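# Load staple stick into stapler and latch cover

## Task

Put a staple stick into the stapler: it must straddle the rail beneath the cover, sit in front of the pusher with its legs pointing down and be pressed fully down, and the cover must be closed over it and held shut by its catch. No stick may be left half-seated in, on or leaning against the magazine, and the stapler must end upright and flat, resting directly on the table.

## Robot and tools

Robot: two arms, left_arm and right_arm, each ending in a five-finger hand (right_arm a right hand, left_arm its mirror). Base positions in the scene frame: left_arm (+0.008, +0.294, +0.027) m, right_arm (-0.021, -0.346, +0.043) m, both nearly unrotated. A post stands behind the arms.

Frames. Scene frame: origin at table-top height midway between the arms, +x out over the table, +y toward left_arm, +z up. Reported hand positions (metres), quaternions (wxyz) and move targets' origin poses are in this frame. Offsets you send are expressed in each arm's current Hand target axes. Hand point: 0.15 m out from the wrist mount along the fingers, 0.05 m in front of the palm. Its +z runs along straight fingers, +y out of the palm, +x across the palm away from the thumb on the right hand (toward the thumb on the left hand). Straight fingertips extend 0.06 to 0.07 m past the point and lie 0.06 m behind it along -y. A wrist bracket on the little-finger side can collide with things.

The row. Every motion argument uses rows of exactly 28 numbers, each in [-1, 1], always covering both arms: left dx, dy, dz, rx, ry, rz; left little, ring, middle, index, thumb_bend, thumb_turn; left force_limit, speed; then the same 14 for the right arm. Pose numbers are offsets, not poses: 1.0 equals 0.6 m for dx/dy/dz or 180 degrees for rx/ry/rz, and rx/ry/rz form a single rotation vector. All six zero means no new request for that arm. Hand numbers are absolute motor targets: fingers and thumb_bend +1 open/straight, -1 curled; thumb_turn +1 beside the palm, -1 opposite the fingers. force_limit runs from about 0 N at -1 to 10 N at +1 (15 N on thumb motors); speed rises from near zero at -1 to full at +0.48 and stays full up to +1. There is no 'no change' value: to keep a hand as is, resend its last executed eight numbers (or, before any, its hand_measured six plus hand_force_limit and hand_speed).

Tools.
execute_actions(actions, cameras): actions is a list of actions; each action is a table of 1 to 15 rows, each row one 1/30 s step; short tables repeat their last row to step 15. Every row in an action is an offset from the Hand target at that action's start, so resending an offset moves further. cameras lists names (cam_high, cam_low, cam_left_wrist, cam_right_wrist, or "all"); images come when asked or when actions is empty.
move(target, speed, blend, blocking, cameras): target is one 28-number row or up to 15 rows; every row's pose part is an offset from the Hand targets at the start of the move (not chained). Hand numbers of the first row are sent immediately, later ones on arrival. speed: path top speed in m/s, 0.002 to 4.3, default 0.25 (turns up to twice that in rad/s), one value or one per target. blend: corner rounding in metres per target, 0 means stop at each. Paths are straight, do not avoid obstacles, all end together, and are capped at 10 s. blocking=false returns after about 0.5 s while it continues.
wait(seconds): lets time pass, 0 to 3600 s, sending nothing new.
stop(): brakes a running move.
zoom_image(camera, region): closer view of the latest image; region [x0, y0, x1, y1] in pixels, at most 504 by 504. Images are 896x504.
show_instructions(): shows the reference pages.
finished_scene(scene): ends the scene for good; scene is 1 or omitted.

Results. Each gives per arm: end_effector_position and quat, the Hand target (last commanded pose after clipping; next offsets start here), joint positions, velocities and torques, and for the hand hand_measured, hand_stopped_by (moving, target, force, stalled, fault), hand_load_n (fingertip load, positive when pushed open), hand_force_limit, hand_speed, in the same six-motor order as the row. Moves add a 'move:' line with the ending (done, off_target, moving, held, fault) and limits (paced means clipped pose, held means steps withheld). Heat, MOTOR HOT and OVER-TEMPERATURE FAULT lines warn of overheating; at 100 °C that arm goes limp for 30 to 60 s.

Behaviour. Arms track loosely: resting 1 to 3 cm (sometimes 5 cm) off, usually low, is normal and not contact. Orientation commands are clipped to within 40 degrees of the current one per step. A blocked arm keeps pressing until commanded back past its hand point. Each hand motor moves only when its target changes by 0.002 or more and locks at target or at force_limit; to squeeze more, raise force_limit and send a more-closed target; to release, send a more open one. For a gentle grip, close with speed -0.94 or lower. Thumb turned in front of the palm lets the hand wrap objects roughly 0.035 to 0.065 m thick; a loss of grip shows only as hand_load_n dropping near 0.

Avoid: drops of any height, releasing moving parts, fast contact, hard presses against fixed or heavy things, large finger loads, arms touching or grabbing each other, and anything ending off the table. Camera calibrations are supplied for projecting scene points into images; wrist camera poses update with their arms.

Each tool is called as name(argument=value, ...), one argument or row to a line, values as JSON.

Reference images:

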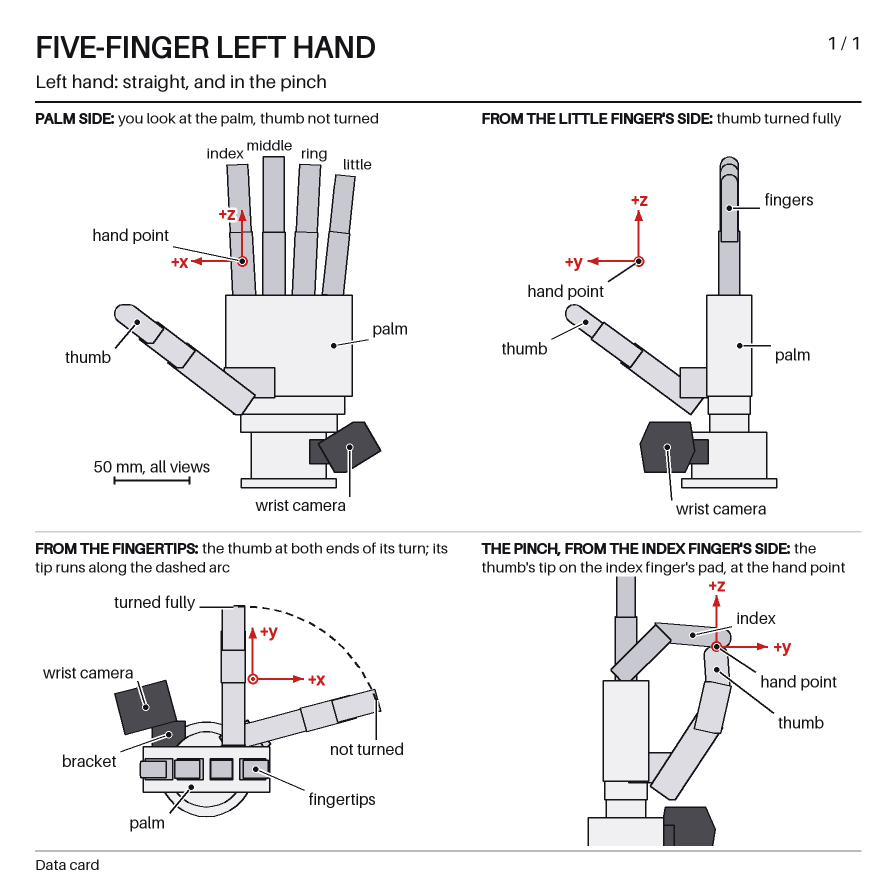

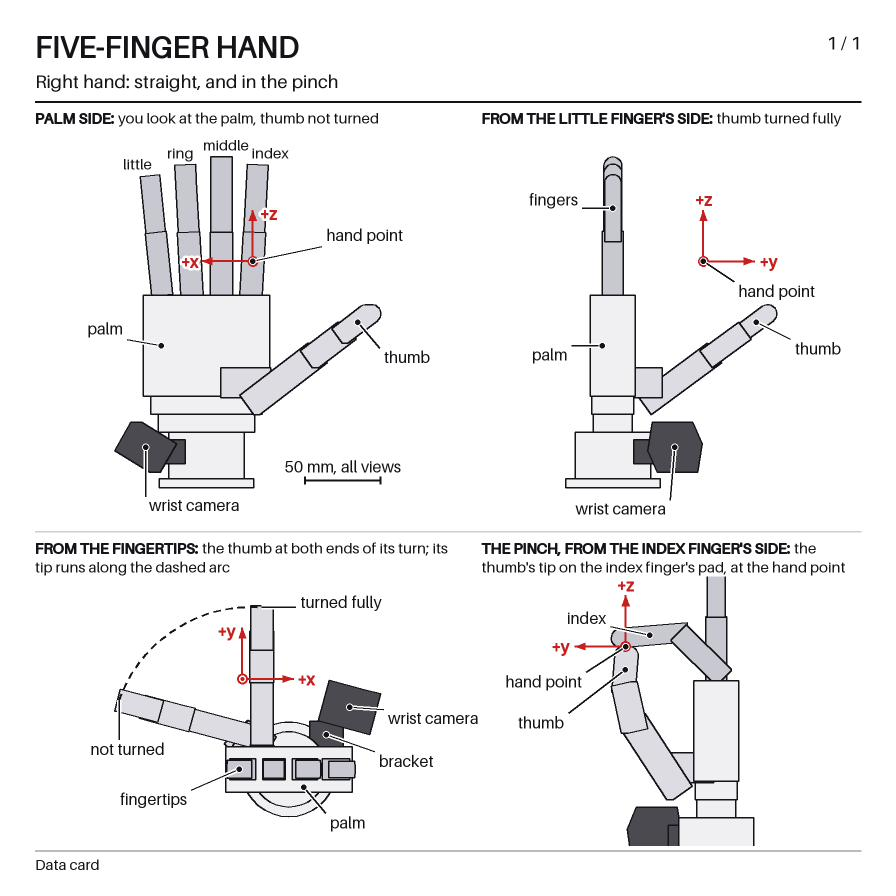

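## Session

execute_actions(
  actions=[],
)

Scene clock: 0.00 s.
left_arm: end_effector_position=(+0.2802, +0.5554, +0.2561) hand_measured=(+1.000, +1.000, +1.000, +1.000, +1.000, +1.000) hand_load_n=(+0.0, +0.0, +0.0, +0.0, +0.0, +0.0) hand_stopped_by=(target, target, target, target, target, target) hand_force_limit=0.00 hand_speed=-0.80 end_effector_quat_wxyz=(-0.096, -0.196, +0.965, +0.143) | right_arm: end_effector_position=(+0.4751, +0.4362, +0.1905) hand_measured=(+1.000, +1.000, +1.000, +1.000, +1.000, +1.000) hand_load_n=(+0.0, +0.0, +0.0, +0.0, +0.0, +0.0) hand_stopped_by=(target, target, target, target, target, target) hand_force_limit=0.00 hand_speed=-0.80 end_effector_quat_wxyz=(+0.702, -0.606, +0.319, -0.192)
Joint positions: left_arm=[0.441 1.436 1.298 -1.556 -0.325 1.594] | right_arm=[1.04 2.278 1.754 0.585 0.178 0.206]
Joint velocities: within noise
Joint torques (N m): no reading
Motor temperatures (°C): left_arm=[28 28 29 31 32 24] | right_arm=[26 33 26 28 33 31]
Heat: left arm: hottest wrist yaw 32 °C; right arm: hottest shoulder 33 °C.
Hand target: left_arm +0.2853, +0.5578, +0.2636; -0.085, -0.198, +0.966, +0.146 | right_arm +0.4772, +0.4394, +0.1881; +0.704, -0.605, +0.318, -0.193

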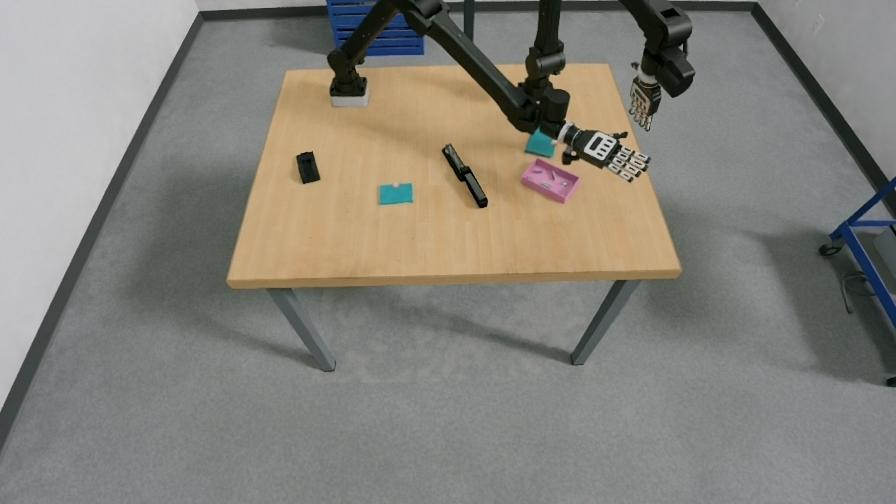

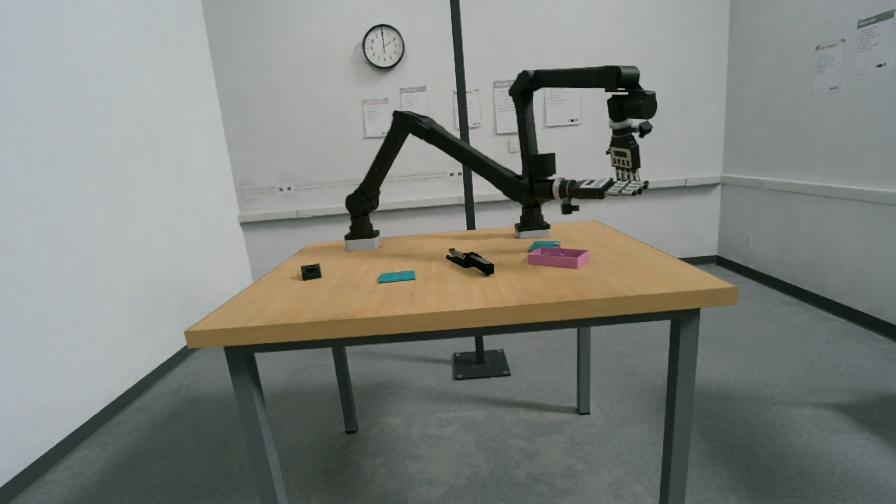

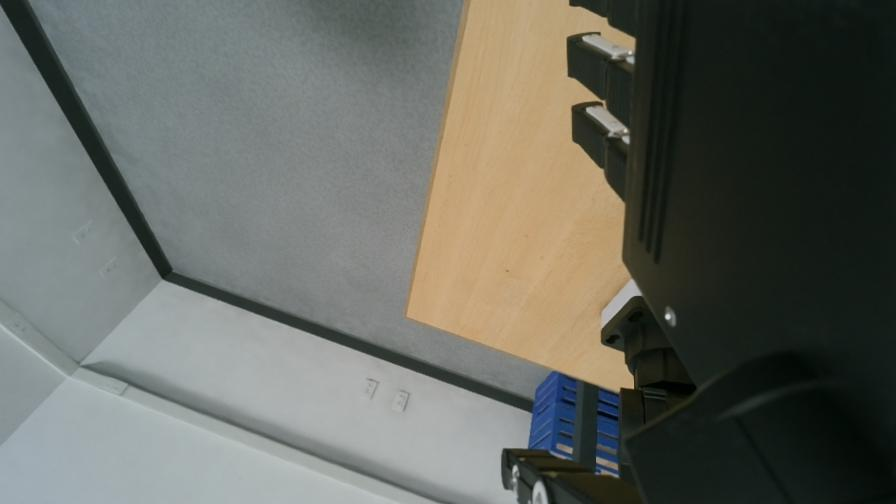

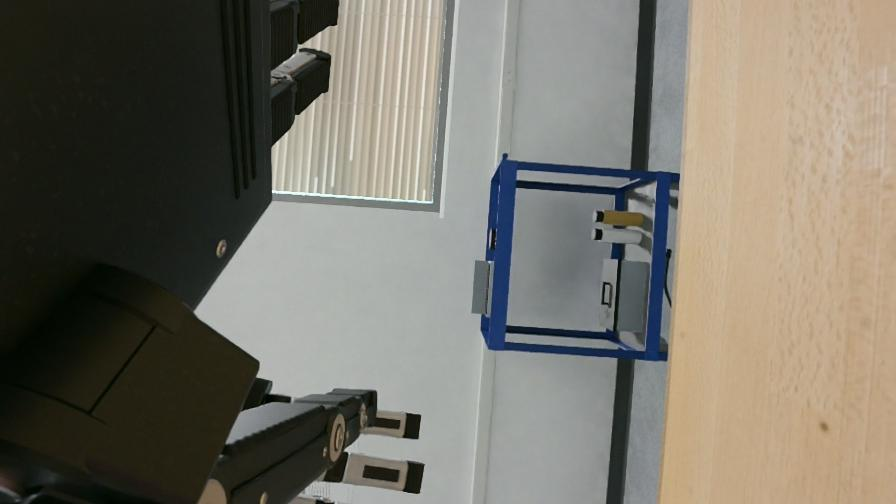

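zoom_image(
  camera="cam_high",
  region=[420, 120, 600, 220],
)

zoom_image(
  camera="cam_low",
  region=[430, 230, 600, 290],
)

zoom_image(
  camera="cam_high",
  region=[280, 130, 430, 220],
)

zoom_image(
  camera="cam_low",
  region=[290, 250, 430, 300],
)

Scaled by 2.800.

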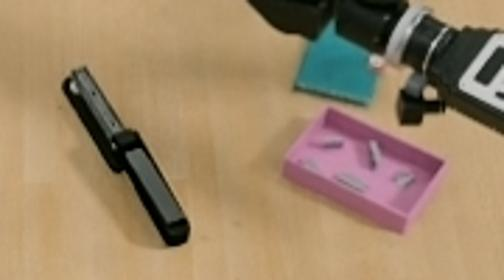

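Scaled by 2.965.

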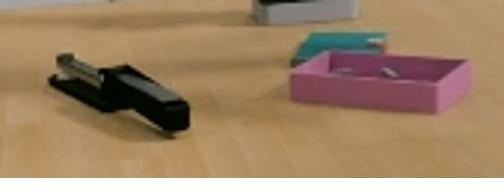

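Scaled by 3.360.

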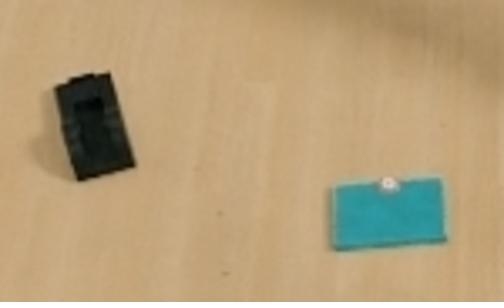

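Scaled by 3.600.

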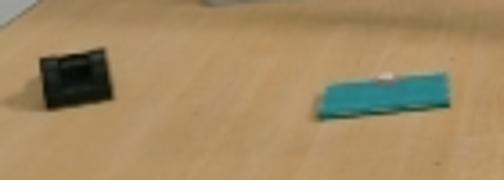

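move(
  target=[0,0,0,0,0,0,1,1,1,1,1,1,0,-0.8,0.3437,-0.1533,-0.8478,-0.3037,0.2748,0.0702,1,1,1,1,1,1,0,-0.8],
  cameras=["all"],
  speed=0.15,
)

Scene clock: 9.70 s.
left_arm: end_effector_position=(+0.2802, +0.5554, +0.2561) hand_measured=(+1.000, +1.000, +1.000, +1.000, +1.000, +1.000) hand_load_n=(+0.0, +0.0, +0.0, +0.0, -0.5, +0.0) hand_stopped_by=(target, target, target, target, target, target) hand_force_limit=0.00 hand_speed=-0.80 end_effector_quat_wxyz=(-0.096, -0.196, +0.965, +0.143) | right_arm: end_effector_position=(+0.2908, -0.0779, +0.2001) hand_measured=(+1.000, +1.000, +1.000, +1.000, +1.000, +1.000) hand_load_n=(+0.0, +0.0, +0.0, +0.0, +0.0, +0.0) hand_stopped_by=(target, target, target, target, target, target) hand_force_limit=0.00 hand_speed=-0.80 end_effector_quat_wxyz=(-0.187, +0.689, -0.675, +0.184)
Joint positions: left_arm=[0.441 1.436 1.298 -1.556 -0.325 1.594] | right_arm=[0.769 1.214 0.986 -0.923 0.336 0.635]
Joint torques (N m): left_arm=[1.67 -9.64 8.73 0.16 -0.37 -0.03] | right_arm=[-1.14 -9.11 9.29 0.36 0.05 0.05]
Heat: left arm: hottest wrist yaw 32 °C; right arm: hottest shoulder 34 °C.
Hand target: left_arm +0.2853, +0.5578, +0.2636; -0.085, -0.198, +0.966, +0.146 | right_arm +0.2902, -0.0848, +0.1998; -0.183, +0.683, -0.683, +0.182
Off the commanded pose: left_arm 0.009 m, 1 deg | right_arm 0.007 m, 1 deg.
move: done
cam_right_wrist: T_world_to_cam=[[-0.81568, -0.2684, -0.51247, 0.32224], [-0.52018, 0.7279, 0.44674, 0.09653], [0.25312, 0.63097, -0.73335, 0.23329]] pos_world=[0.25401, -0.13098, 0.29309]

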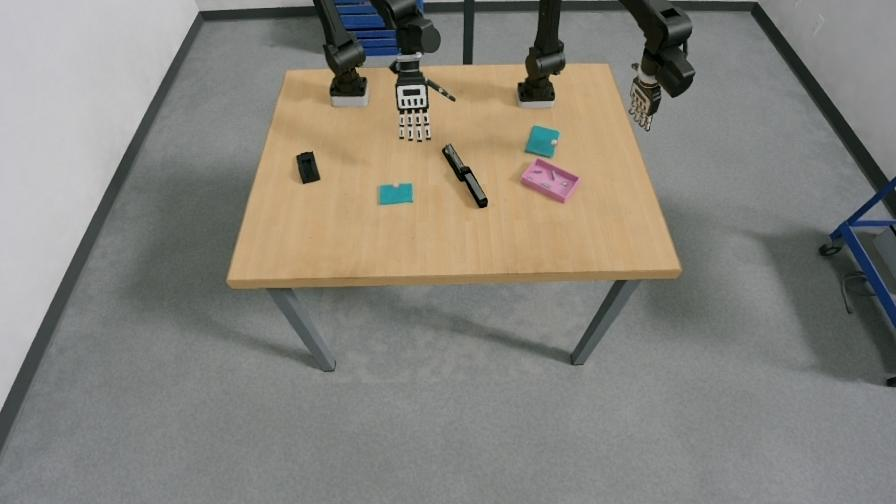

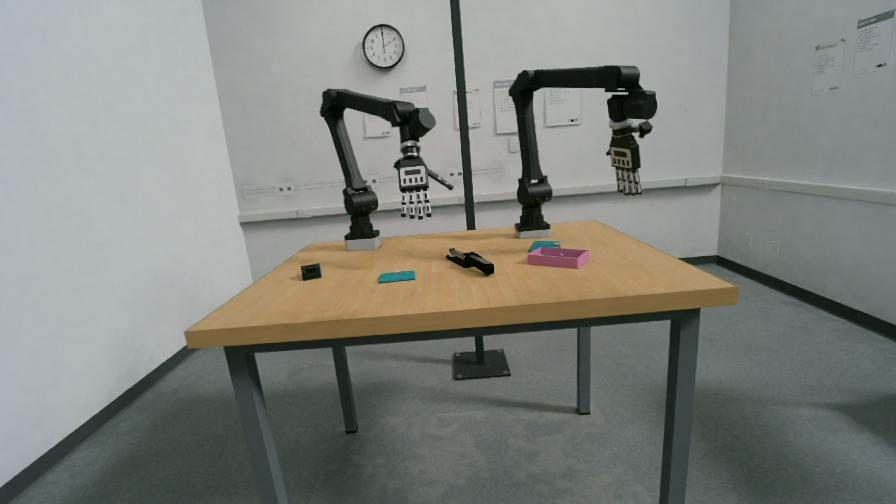

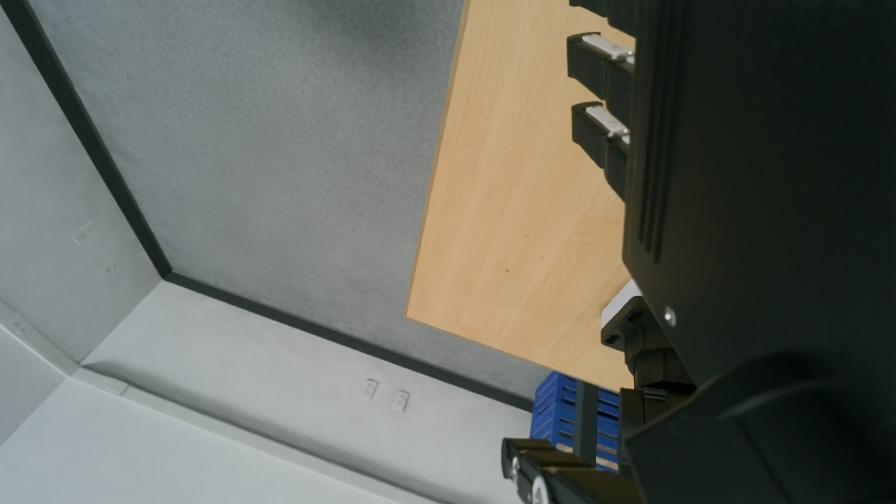

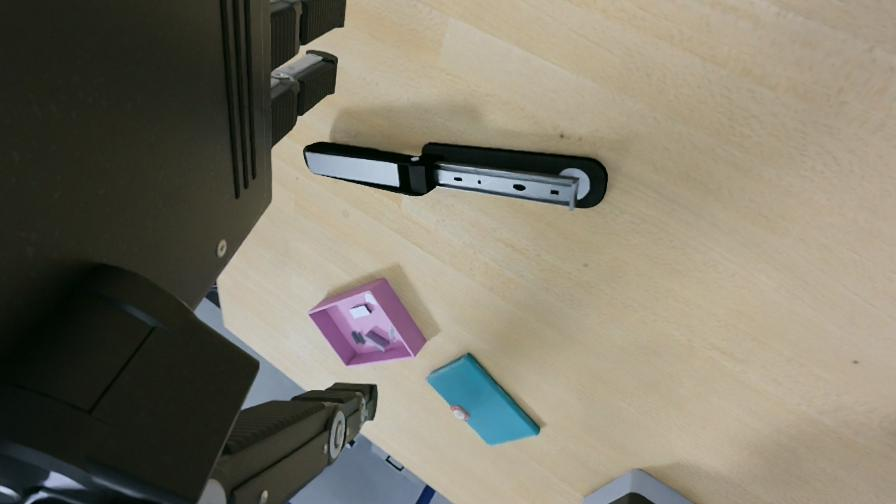

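zoom_image(
  camera="cam_right_wrist",
  region=[290, 120, 630, 240],
)

zoom_image(
  camera="cam_right_wrist",
  region=[290, 260, 450, 380],
)

zoom_image(
  camera="cam_right_wrist",
  region=[490, 130, 630, 230],
)

zoom_image(
  camera="cam_right_wrist",
  region=[380, 120, 520, 220],
)

Scaled by 1.482.

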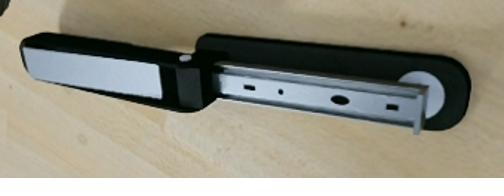

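Scaled by 3.150.

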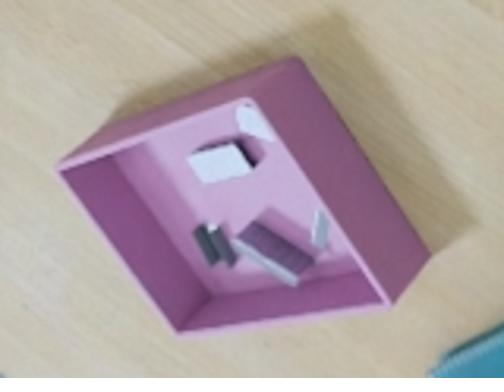

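Scaled by 3.600.

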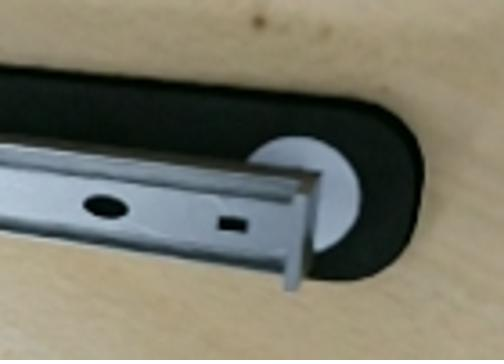

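Scaled by 3.600.

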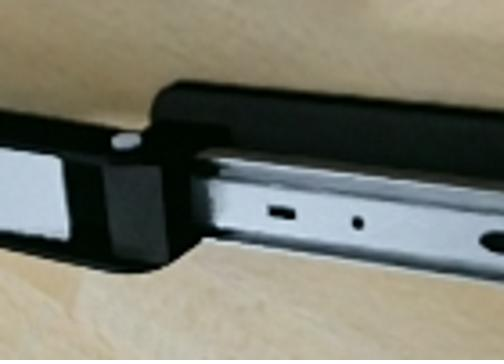

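move(
  target=[0.0268,-0.3108,0.1533,0.2577,-0.0688,-0.3722,1,1,1,1,1,1,0,-0.8,0,0,0,0,0,0,1,1,1,1,1,1,0,-0.8],
  cameras=["cam_left_wrist","cam_high"],
  speed=0.15,
)

Scene clock: 17.80 s.
left_arm: end_effector_position=(+0.3131, +0.4055, +0.1134) hand_measured=(+1.000, +1.000, +1.000, +1.000, +1.000, +1.000) hand_load_n=(+0.0, +0.0, +0.0, +0.0, +0.0, +0.0) hand_stopped_by=(target, target, target, target, target, target) hand_force_limit=0.00 hand_speed=-0.80 end_effector_quat_wxyz=(-0.169, +0.677, -0.693, +0.179) | right_arm: end_effector_position=(+0.2907, -0.0780, +0.2001) hand_measured=(+1.000, +1.000, +1.000, +1.000, +1.000, +1.000) hand_load_n=(-0.5, +0.0, +0.0, +0.0, +0.0, +0.0) hand_stopped_by=(target, target, target, target, target, target) hand_force_limit=0.00 hand_speed=-0.80 end_effector_quat_wxyz=(-0.187, +0.689, -0.675, +0.184)
Joint positions: left_arm=[0.498 1.126 0.726 -0.735 0.248 0.468] | right_arm=[0.769 1.214 0.986 -0.924 0.336 0.635]
Joint torques (N m): left_arm=[2.37 -6.71 7.66 1.84 0.01 -0.19] | right_arm=[-1.14 -9 9.31 0.36 0.05 0.05]
Heat: left arm: hottest wrist yaw 32 °C; right arm: hottest shoulder 33 °C.
Hand target: left_arm +0.3169, +0.4101, +0.1199; -0.183, +0.683, -0.683, +0.183 | right_arm +0.2902, -0.0848, +0.1998; -0.182, +0.683, -0.683, +0.182
Off the commanded pose: left_arm 0.009 m, 2 deg | right_arm 0.007 m, 1 deg.
move: done
cam_left_wrist: T_world_to_cam=[[0.85768, -0.20534, 0.4714, -0.24395], [-0.4298, -0.78952, 0.43809, 0.3943], [0.28222, -0.57835, -0.76541, 0.3535]] pos_world=[0.27894, 0.46566, 0.21283]
Images, in order (width x height): cam_high 896x504, cam_left_wrist 896x504.

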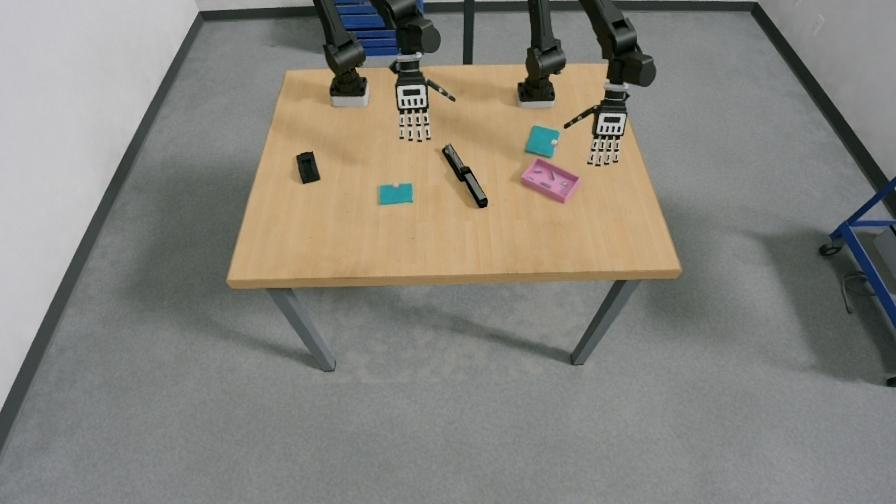

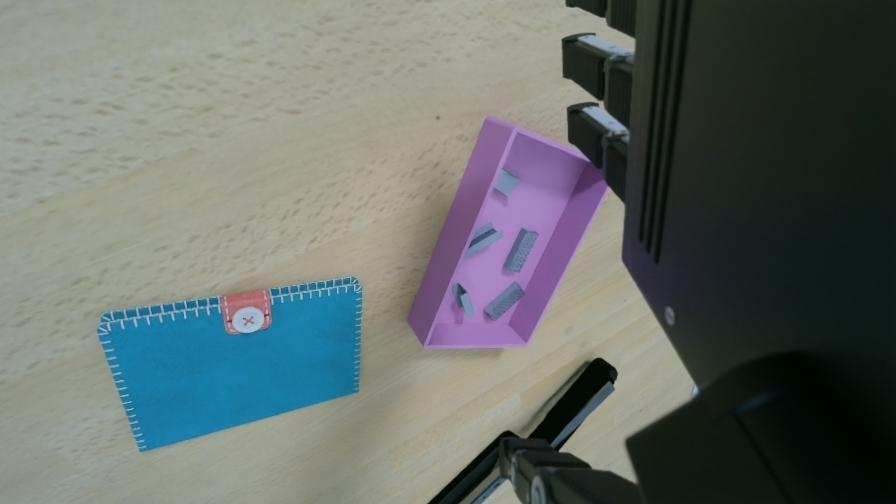

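zoom_image(
  camera="cam_left_wrist",
  region=[400, 110, 620, 360],
)

zoom_image(
  camera="cam_left_wrist",
  region=[440, 150, 560, 240],
)

zoom_image(
  camera="cam_left_wrist",
  region=[440, 210, 560, 340],
)

Scaled by 2.016.

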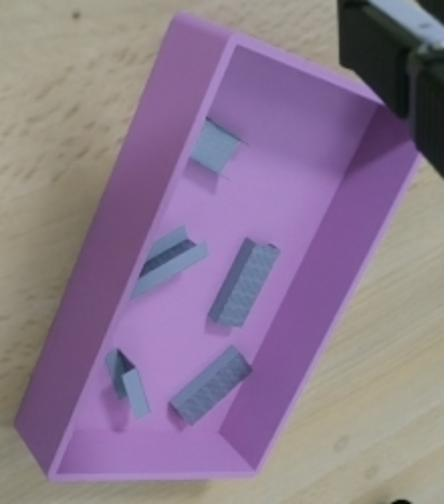

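Scaled by 4.200.

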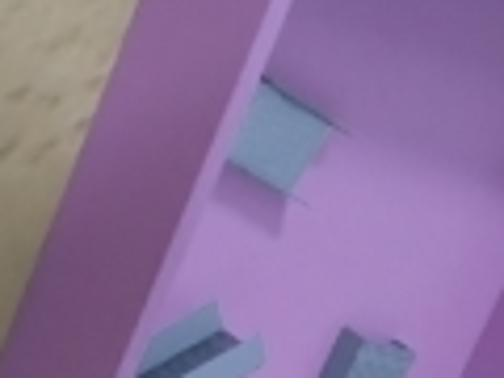

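Scaled by 3.877.

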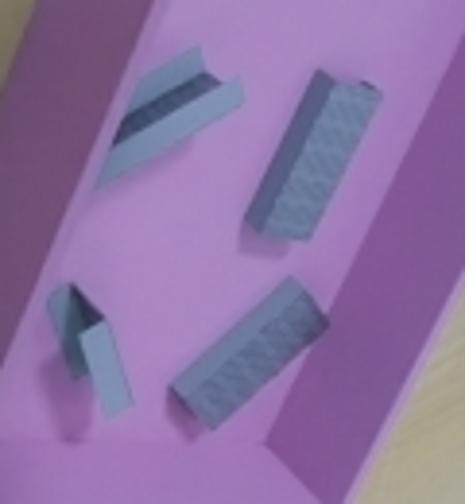

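move(
  target=[0,0,0,0,0,0,1,1,1,1,1,1,0,-0.8,-0.1217,0.013,0.1657,-0.0522,0.1499,-0.204,1,1,1,1,1,1,0,-0.8],
  cameras=["cam_right_wrist","cam_high"],
  speed=0.1,
)

Scene clock: 25.93 s.
left_arm: end_effector_position=(+0.3131, +0.4054, +0.1134) hand_measured=(+1.000, +1.000, +1.000, +1.000, +1.000, +1.000) hand_load_n=(+0.0, +0.0, +0.0, +0.0, +0.0, +0.0) hand_stopped_by=(target, target, target, target, target, target) hand_force_limit=0.00 hand_speed=-0.80 end_effector_quat_wxyz=(-0.169, +0.678, -0.693, +0.179) | right_arm: end_effector_position=(+0.3322, -0.0224, +0.1122) hand_measured=(+1.000, +1.000, +1.000, +1.000, +1.000, +1.000) hand_load_n=(+0.0, +0.0, +0.0, +0.0, +0.0, +0.0) hand_stopped_by=(target, target, target, target, target, target) hand_force_limit=0.00 hand_speed=-0.80 end_effector_quat_wxyz=(+0.096, +0.807, -0.484, +0.326)
Joint positions: left_arm=[0.498 1.126 0.726 -0.735 0.248 0.467] | right_arm=[0.952 1.865 1.455 -1.298 0.682 0.469]
Joint torques (N m): left_arm=[2.61 -6.42 7.61 1.81 0 -0.21] | right_arm=[1.38 -14.92 10.74 -0.88 0.62 -0.22]
Heat: left arm: hottest elbow 32 °C; right arm: hottest shoulder 33 °C.
Hand target: left_arm +0.3168, +0.4101, +0.1199; -0.183, +0.683, -0.683, +0.183 | right_arm +0.3331, -0.0116, +0.1098; +0.100, +0.813, -0.471, +0.326
Off the commanded pose: left_arm 0.009 m, 2 deg | right_arm 0.011 m, 2 deg.
move: off_target (right_arm)
cam_right_wrist: T_world_to_cam=[[-0.72431, -0.68922, -0.01869, 0.23061], [-0.68938, 0.72439, 0.00359, 0.22281], [0.01106, 0.01548, -0.99982, 0.21974]] pos_world=[0.31821, -0.00586, 0.22321]
Images, in order (width x height): cam_high 896x504, cam_right_wrist 896x504.

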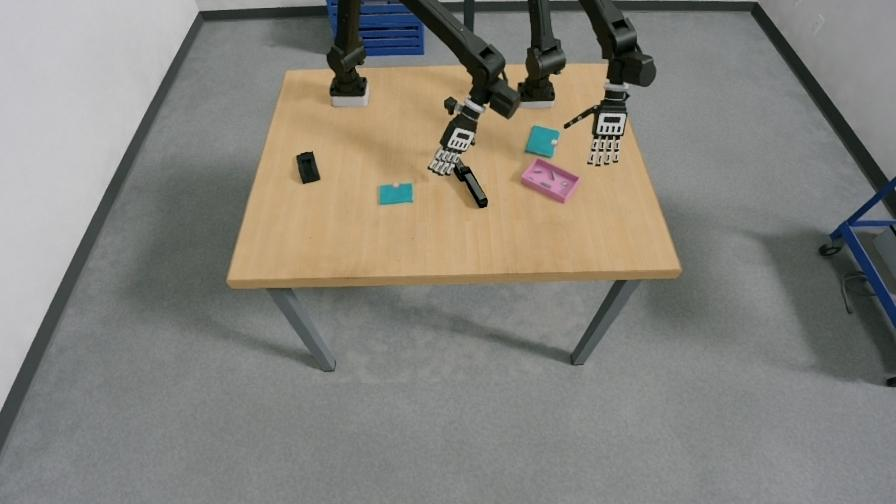

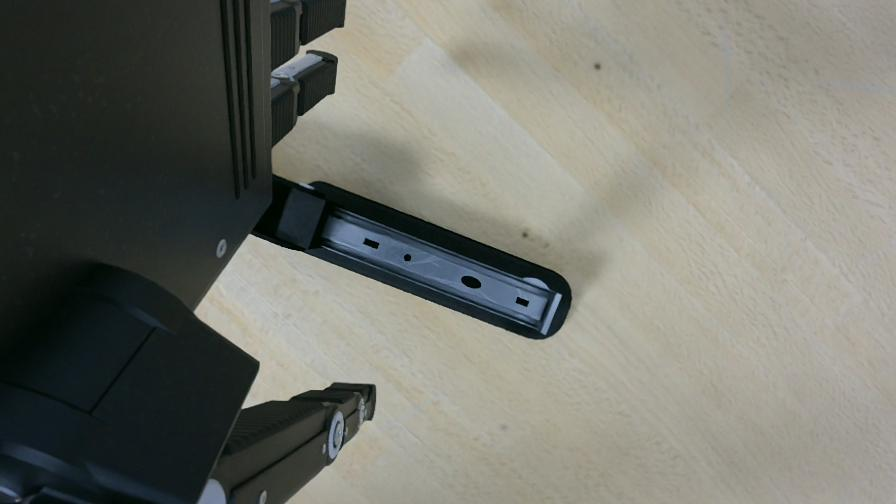

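zoom_image(
  camera="cam_right_wrist",
  region=[270, 160, 580, 350],
)

zoom_image(
  camera="cam_right_wrist",
  region=[470, 240, 590, 350],
)

zoom_image(
  camera="cam_right_wrist",
  region=[270, 170, 400, 270],
)

Scaled by 1.626.

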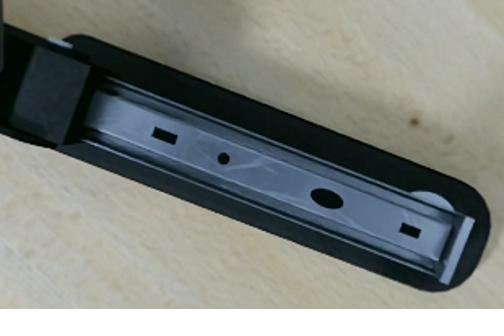

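Scaled by 4.200.

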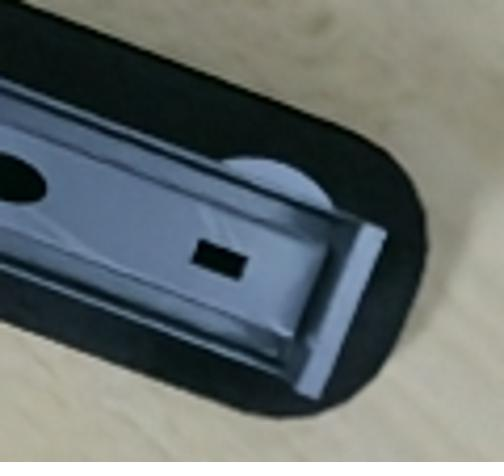

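Scaled by 3.877.

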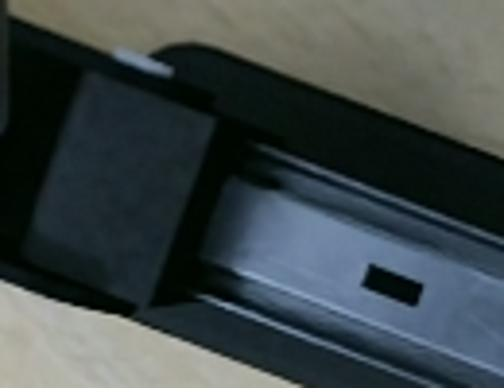

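move(
  target=[0.1668,-0.0775,0.083,-0.0374,-0.0898,0.2958,1,1,1,1,1,1,0,-0.8,0,0,0,0,0,0,1,1,1,1,1,1,0,-0.8],
  cameras=["cam_left_wrist","cam_high"],
  speed=0.1,
)

Scene clock: 34.03 s.
left_arm: end_effector_position=(+0.3658, +0.3167, +0.0921) hand_measured=(+1.000, +1.000, +1.000, +1.000, +1.000, +1.000) hand_load_n=(+0.0, +0.0, +0.0, +0.0, +0.0, +0.0) hand_stopped_by=(target, target, target, target, target, target) hand_force_limit=0.00 hand_speed=-0.80 end_effector_quat_wxyz=(+0.285, -0.346, +0.892, +0.057) | right_arm: end_effector_position=(+0.3322, -0.0224, +0.1122) hand_measured=(+1.000, +1.000, +1.000, +1.000, +1.000, +1.000) hand_load_n=(+0.0, +0.0, +0.0, +0.0, +0.0, +0.0) hand_stopped_by=(target, target, target, target, target, target) hand_force_limit=0.00 hand_speed=-0.80 end_effector_quat_wxyz=(+0.097, +0.807, -0.484, +0.326)
Joint positions: left_arm=[-0.192 1.259 0.72 -0.58 -0.393 0.733] | right_arm=[0.952 1.865 1.455 -1.298 0.682 0.469]
Joint torques (N m): left_arm=[0.38 -5.66 9.17 1.84 -0.46 0.19] | right_arm=[1.49 -14.56 10.71 -0.87 0.62 -0.23]
Motor temperatures (°C): left_arm=[28 28 32 31 32 24] | right_arm=[26 33 31 28 33 31]
Heat: left arm: hottest elbow 32 °C; right arm: hottest shoulder 33 °C.
Hand target: left_arm +0.3821, +0.3100, +0.1000; +0.297, -0.333, +0.893, +0.051 | right_arm +0.3330, -0.0116, +0.1098; +0.100, +0.813, -0.471, +0.326
Off the commanded pose: left_arm 0.019 m, 2 deg | right_arm 0.011 m, 2 deg.
move: off_target (left_arm)
cam_left_wrist: T_world_to_cam=[[0.52524, -0.85091, -0.00858, 0.073], [-0.85064, -0.52529, 0.02201, 0.46472], [-0.02324, -0.00427, -0.99972, 0.22244]] pos_world=[0.36213, 0.30717, 0.21278]
Images, in order (width x height): cam_high 896x504, cam_left_wrist 896x504.

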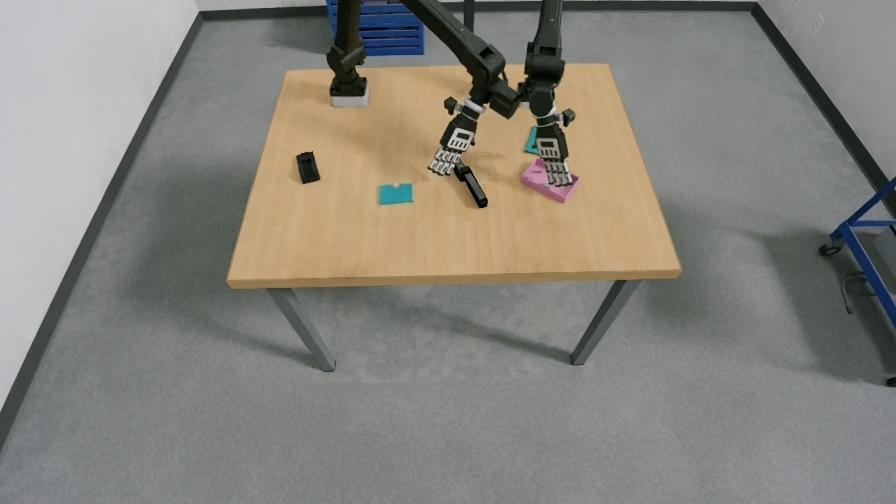

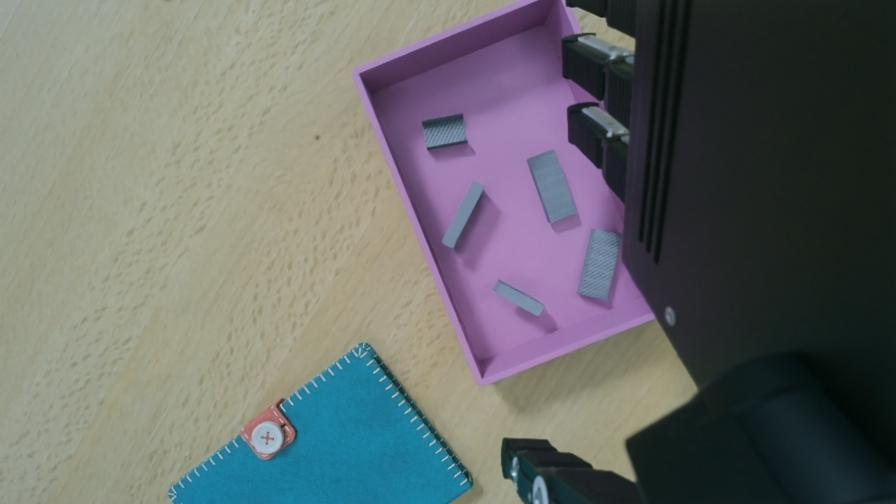

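zoom_image(
  camera="cam_left_wrist",
  region=[500, 130, 640, 320],
)

zoom_image(
  camera="cam_left_wrist",
  region=[400, 100, 560, 330],
)

Scaled by 2.653.

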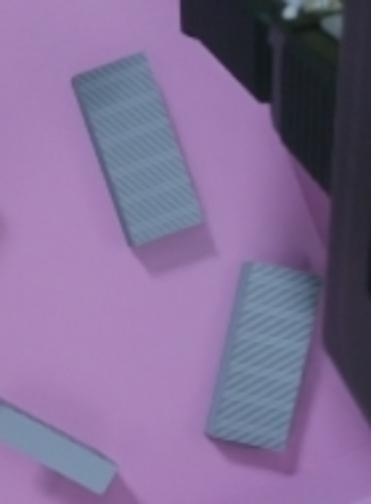

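Scaled by 2.191.

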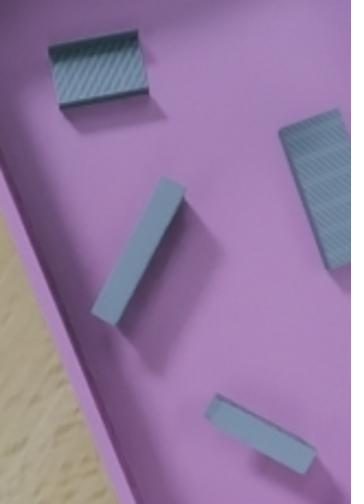

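move(
  target=[-0.035,-0.1428,0.0022,0,0,0,1,1,1,1,1,1,0,-0.8,0,0,0,0,0,0,1,1,1,1,1,1,0,-0.8],
  cameras=["cam_left_wrist","cam_high"],
  speed=0.1,
)

zoom_image(
  camera="cam_left_wrist",
  region=[180, 50, 540, 450],
)

Scene clock: 45.53 s.
left_arm: end_effector_position=(+0.3658, +0.3169, +0.0922) hand_measured=(+1.000, +1.000, +1.000, +1.000, +1.000, +1.000) hand_load_n=(+0.0, +0.0, +0.0, -0.5, +0.0, +0.0) hand_stopped_by=(target, target, target, target, target, target) hand_force_limit=0.00 hand_speed=-0.80 end_effector_quat_wxyz=(+0.285, -0.346, +0.892, +0.058) | right_arm: end_effector_position=(+0.3322, -0.0224, +0.1122) hand_measured=(+1.000, +1.000, +1.000, +1.000, +1.000, +1.000) hand_load_n=(+0.0, +0.0, +0.0, +0.0, +0.0, +0.0) hand_stopped_by=(target, target, target, target, target, target) hand_force_limit=0.00 hand_speed=-0.80 end_effector_quat_wxyz=(+0.097, +0.807, -0.484, +0.326)
Joint positions: left_arm=[-0.192 1.259 0.72 -0.58 -0.393 0.733] | right_arm=[0.952 1.865 1.455 -1.298 0.682 0.469]
Joint torques (N m): left_arm=[1.55 -6.48 6.97 1.22 -0.36 0] | right_arm=[1.32 -14.8 10.73 -0.85 0.64 -0.23]
Heat: left arm: hottest elbow 33 °C; right arm: hottest shoulder 34 °C.
Hand target: left_arm +0.3658, +0.3168, +0.0922; +0.285, -0.346, +0.892, +0.057 (not the last commanded pose) | right_arm +0.3330, -0.0116, +0.1098; +0.100, +0.813, -0.471, +0.326
Off the commanded pose: left_arm 0.107 m, 2 deg | right_arm 0.011 m, 2 deg.
move: held (left_arm; a check stopped the path); limits=held
pose unreachable (left arm): on one or more control steps of this call, first in action 0 (counted from 0), this arm could not follow its commanded pose, so it was not sent that pose on those steps. It may still have moved: this result reports where it is.
cause: moving toward the commanded pose would bring a part of the arm too close to another arm (a part of this arm just beyond joint 5 (wrist yaw) and a part of the right arm just beyond its joint 4 (wrist pitch), at the place that arm is still heading or pushing toward).
cam_left_wrist: T_world_to_cam=[[0.52522, -0.85091, -0.00934, 0.07316], [-0.85065, -0.52529, 0.02154, 0.46482], [-0.02324, -0.00337, -0.99972, 0.22227]] pos_world=[0.36213, 0.30717, 0.21288]
Images, in order (width x height): cam_high 896x504, cam_left_wrist 896x504.

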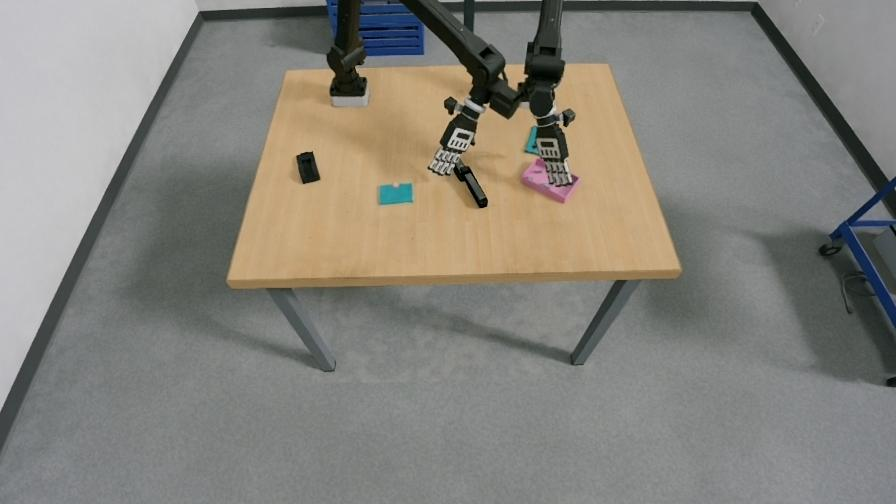

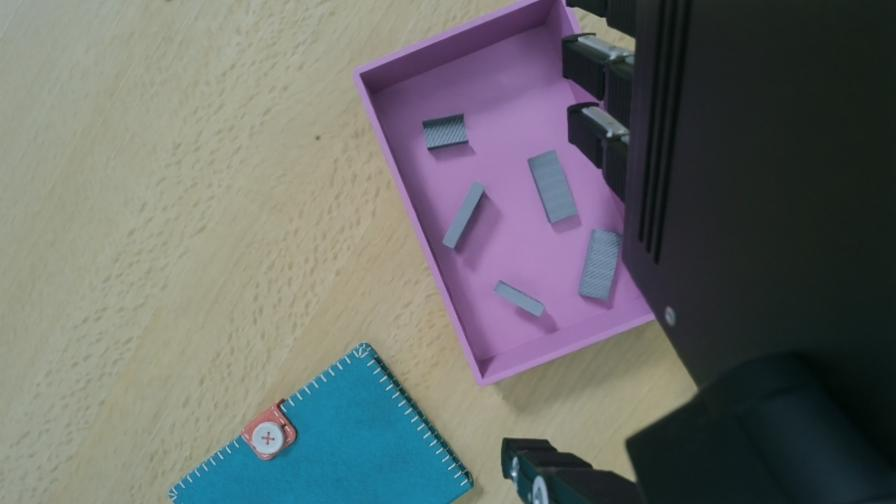

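Scaled by 1.260.

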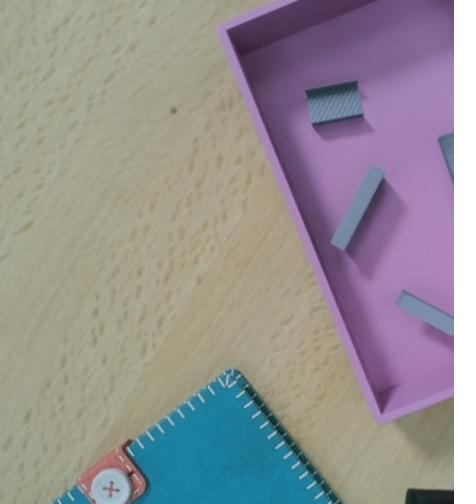

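move(
  target=[0,0,0,0,0,0,1,1,1,1,1,1,0,-0.8,0.2967,0.2538,-0.0658,0.0522,-0.1499,0.204,1,1,1,1,1,1,0,-0.8],
  cameras=["cam_right_wrist"],
  speed=0.15,
)

Scene clock: 49.20 s.
left_arm: end_effector_position=(+0.3658, +0.3169, +0.0922) hand_measured=(+1.000, +1.000, +1.000, +1.000, +1.000, +1.000) hand_load_n=(+0.0, +0.0, -0.5, +0.0, +0.0, +0.5) hand_stopped_by=(target, target, target, target, target, target) hand_force_limit=0.00 hand_speed=-0.80 end_effector_quat_wxyz=(+0.285, -0.346, +0.892, +0.058) | right_arm: end_effector_position=(+0.2480, -0.1955, +0.2301) hand_measured=(+1.000, +1.000, +1.000, +1.000, +1.000, +1.000) hand_load_n=(+0.0, +0.0, +0.0, +0.0, +0.0, +0.0) hand_stopped_by=(target, target, target, target, target, target) hand_force_limit=0.00 hand_speed=-0.80 end_effector_quat_wxyz=(-0.181, +0.684, -0.684, +0.180)
Joint positions: left_arm=[-0.192 1.259 0.72 -0.58 -0.393 0.733] | right_arm=[0.53 0.902 0.856 -1.06 0.233 0.432]
Joint torques (N m): left_arm=[1.55 -6.59 6.99 1.28 -0.37 0] | right_arm=[-1.26 -4.37 9.63 1.52 -0.05 -0.18]
Heat: left arm: hottest elbow 33 °C; right arm: hottest shoulder 34 °C.
Hand target: left_arm +0.3658, +0.3168, +0.0922; +0.285, -0.346, +0.892, +0.057 | right_arm +0.2501, -0.1994, +0.2294; -0.183, +0.683, -0.683, +0.182
Off the commanded pose: left_arm 0.000 m, 0 deg | right_arm 0.005 m, 0 deg.
move: done
cam_right_wrist: T_world_to_cam=[[-0.82864, -0.25159, -0.50006, 0.27471], [-0.49879, 0.73735, 0.45556, 0.14102], [0.25411, 0.62692, -0.73648, 0.33994]] pos_world=[0.21159, -0.24799, 0.32349]

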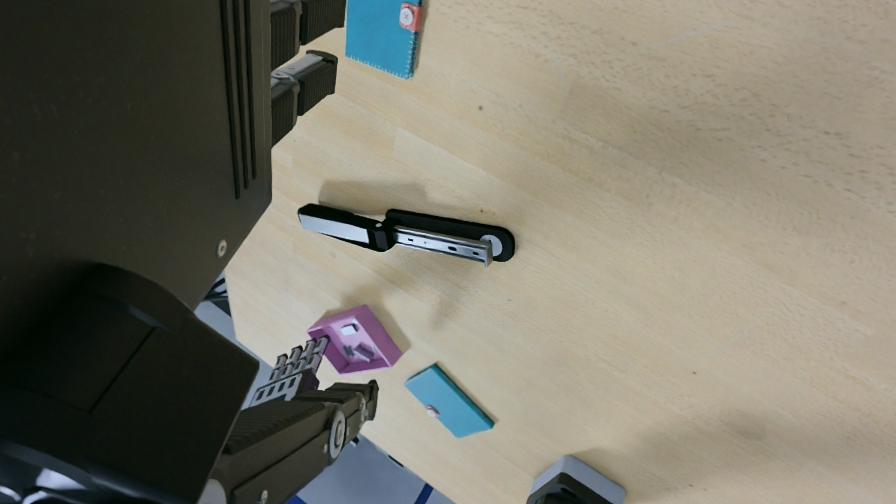

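move(
  target=[-0.035,-0.1428,0.0022,0,0,0,1,1,1,1,1,1,0,-0.8,0,0,0,0,0,0,1,1,1,1,1,1,0,-0.8],
  cameras=["cam_left_wrist","cam_high"],
  speed=0.1,
)

zoom_image(
  camera="cam_left_wrist",
  region=[180, 50, 540, 450],
)

Scene clock: 51.03 s.
left_arm: end_effector_position=(+0.4208, +0.2752, +0.1028) hand_measured=(+1.000, +1.000, +1.000, +1.000, +1.000, +1.000) hand_load_n=(+0.0, +0.0, +0.0, +0.0, +0.0, +0.0) hand_stopped_by=(target, target, target, target, target, target) hand_force_limit=0.00 hand_speed=-0.80 end_effector_quat_wxyz=(+0.277, -0.343, +0.895, +0.066) | right_arm: end_effector_position=(+0.2481, -0.1956, +0.2300) hand_measured=(+1.000, +1.000, +1.000, +1.000, +1.000, +1.000) hand_load_n=(-0.5, +0.0, +0.0, +0.0, +0.0, +0.0) hand_stopped_by=(target, target, target, target, target, target) hand_force_limit=0.00 hand_speed=-0.80 end_effector_quat_wxyz=(-0.181, +0.684, -0.683, +0.180)
Joint positions: left_arm=[-0.272 1.43 0.918 -0.66 -0.43 0.659] | right_arm=[0.529 0.902 0.856 -1.06 0.233 0.432]
Joint torques (N m): left_arm=[0.56 -7.88 9.94 0.87 -0.48 -0.19] | right_arm=[-1.32 -4.42 9.68 1.44 -0.04 -0.18]
Heat: left arm: hottest elbow 33 °C; right arm: hottest shoulder 33 °C.
Hand target: left_arm +0.4346, +0.2648, +0.1106; +0.285, -0.346, +0.892, +0.058 | right_arm +0.2502, -0.1995, +0.2294; -0.183, +0.683, -0.683, +0.182
Off the commanded pose: left_arm 0.019 m, 1 deg | right_arm 0.004 m, 0 deg.
move: off_target (left_arm)
cam_left_wrist: T_world_to_cam=[[0.52293, -0.85187, -0.02932, 0.01227], [-0.85119, -0.5237, 0.03485, 0.48799], [-0.04504, 0.00674, -0.99896, 0.24027]] pos_world=[0.41978, 0.2644, 0.22337]
Images, in order (width x height): cam_high 896x504, cam_left_wrist 896x504.

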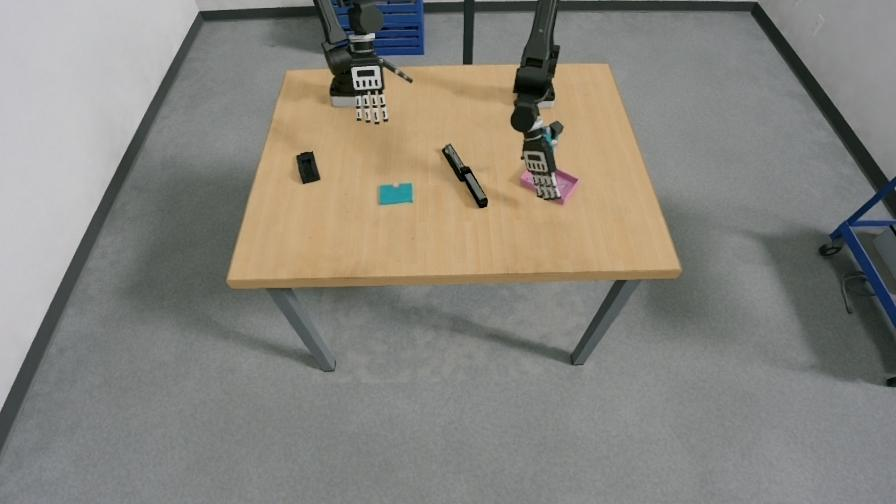

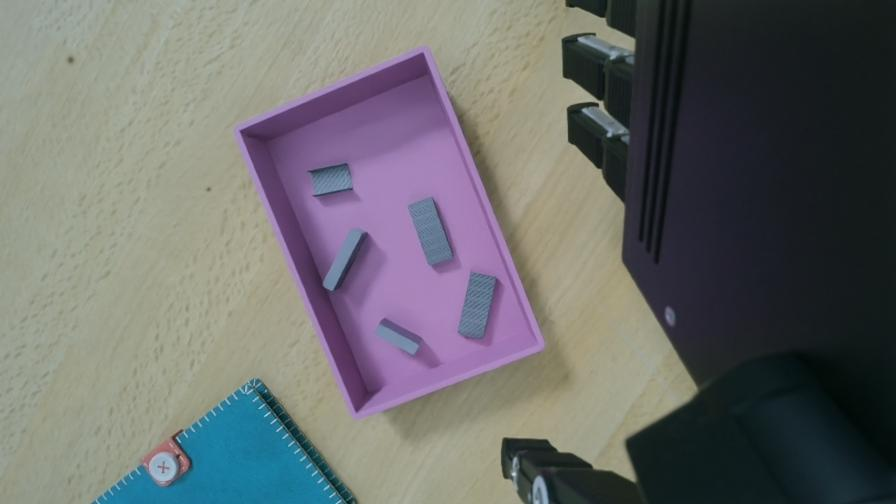

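Scaled by 1.260.

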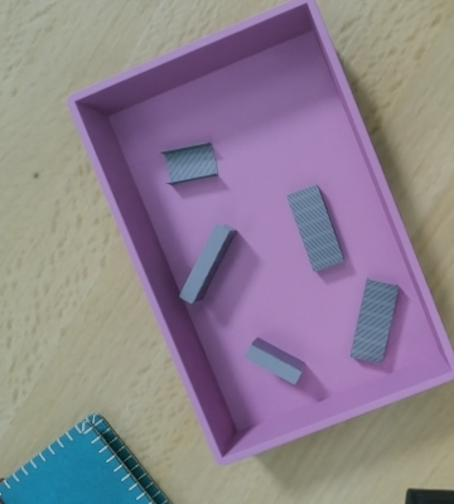

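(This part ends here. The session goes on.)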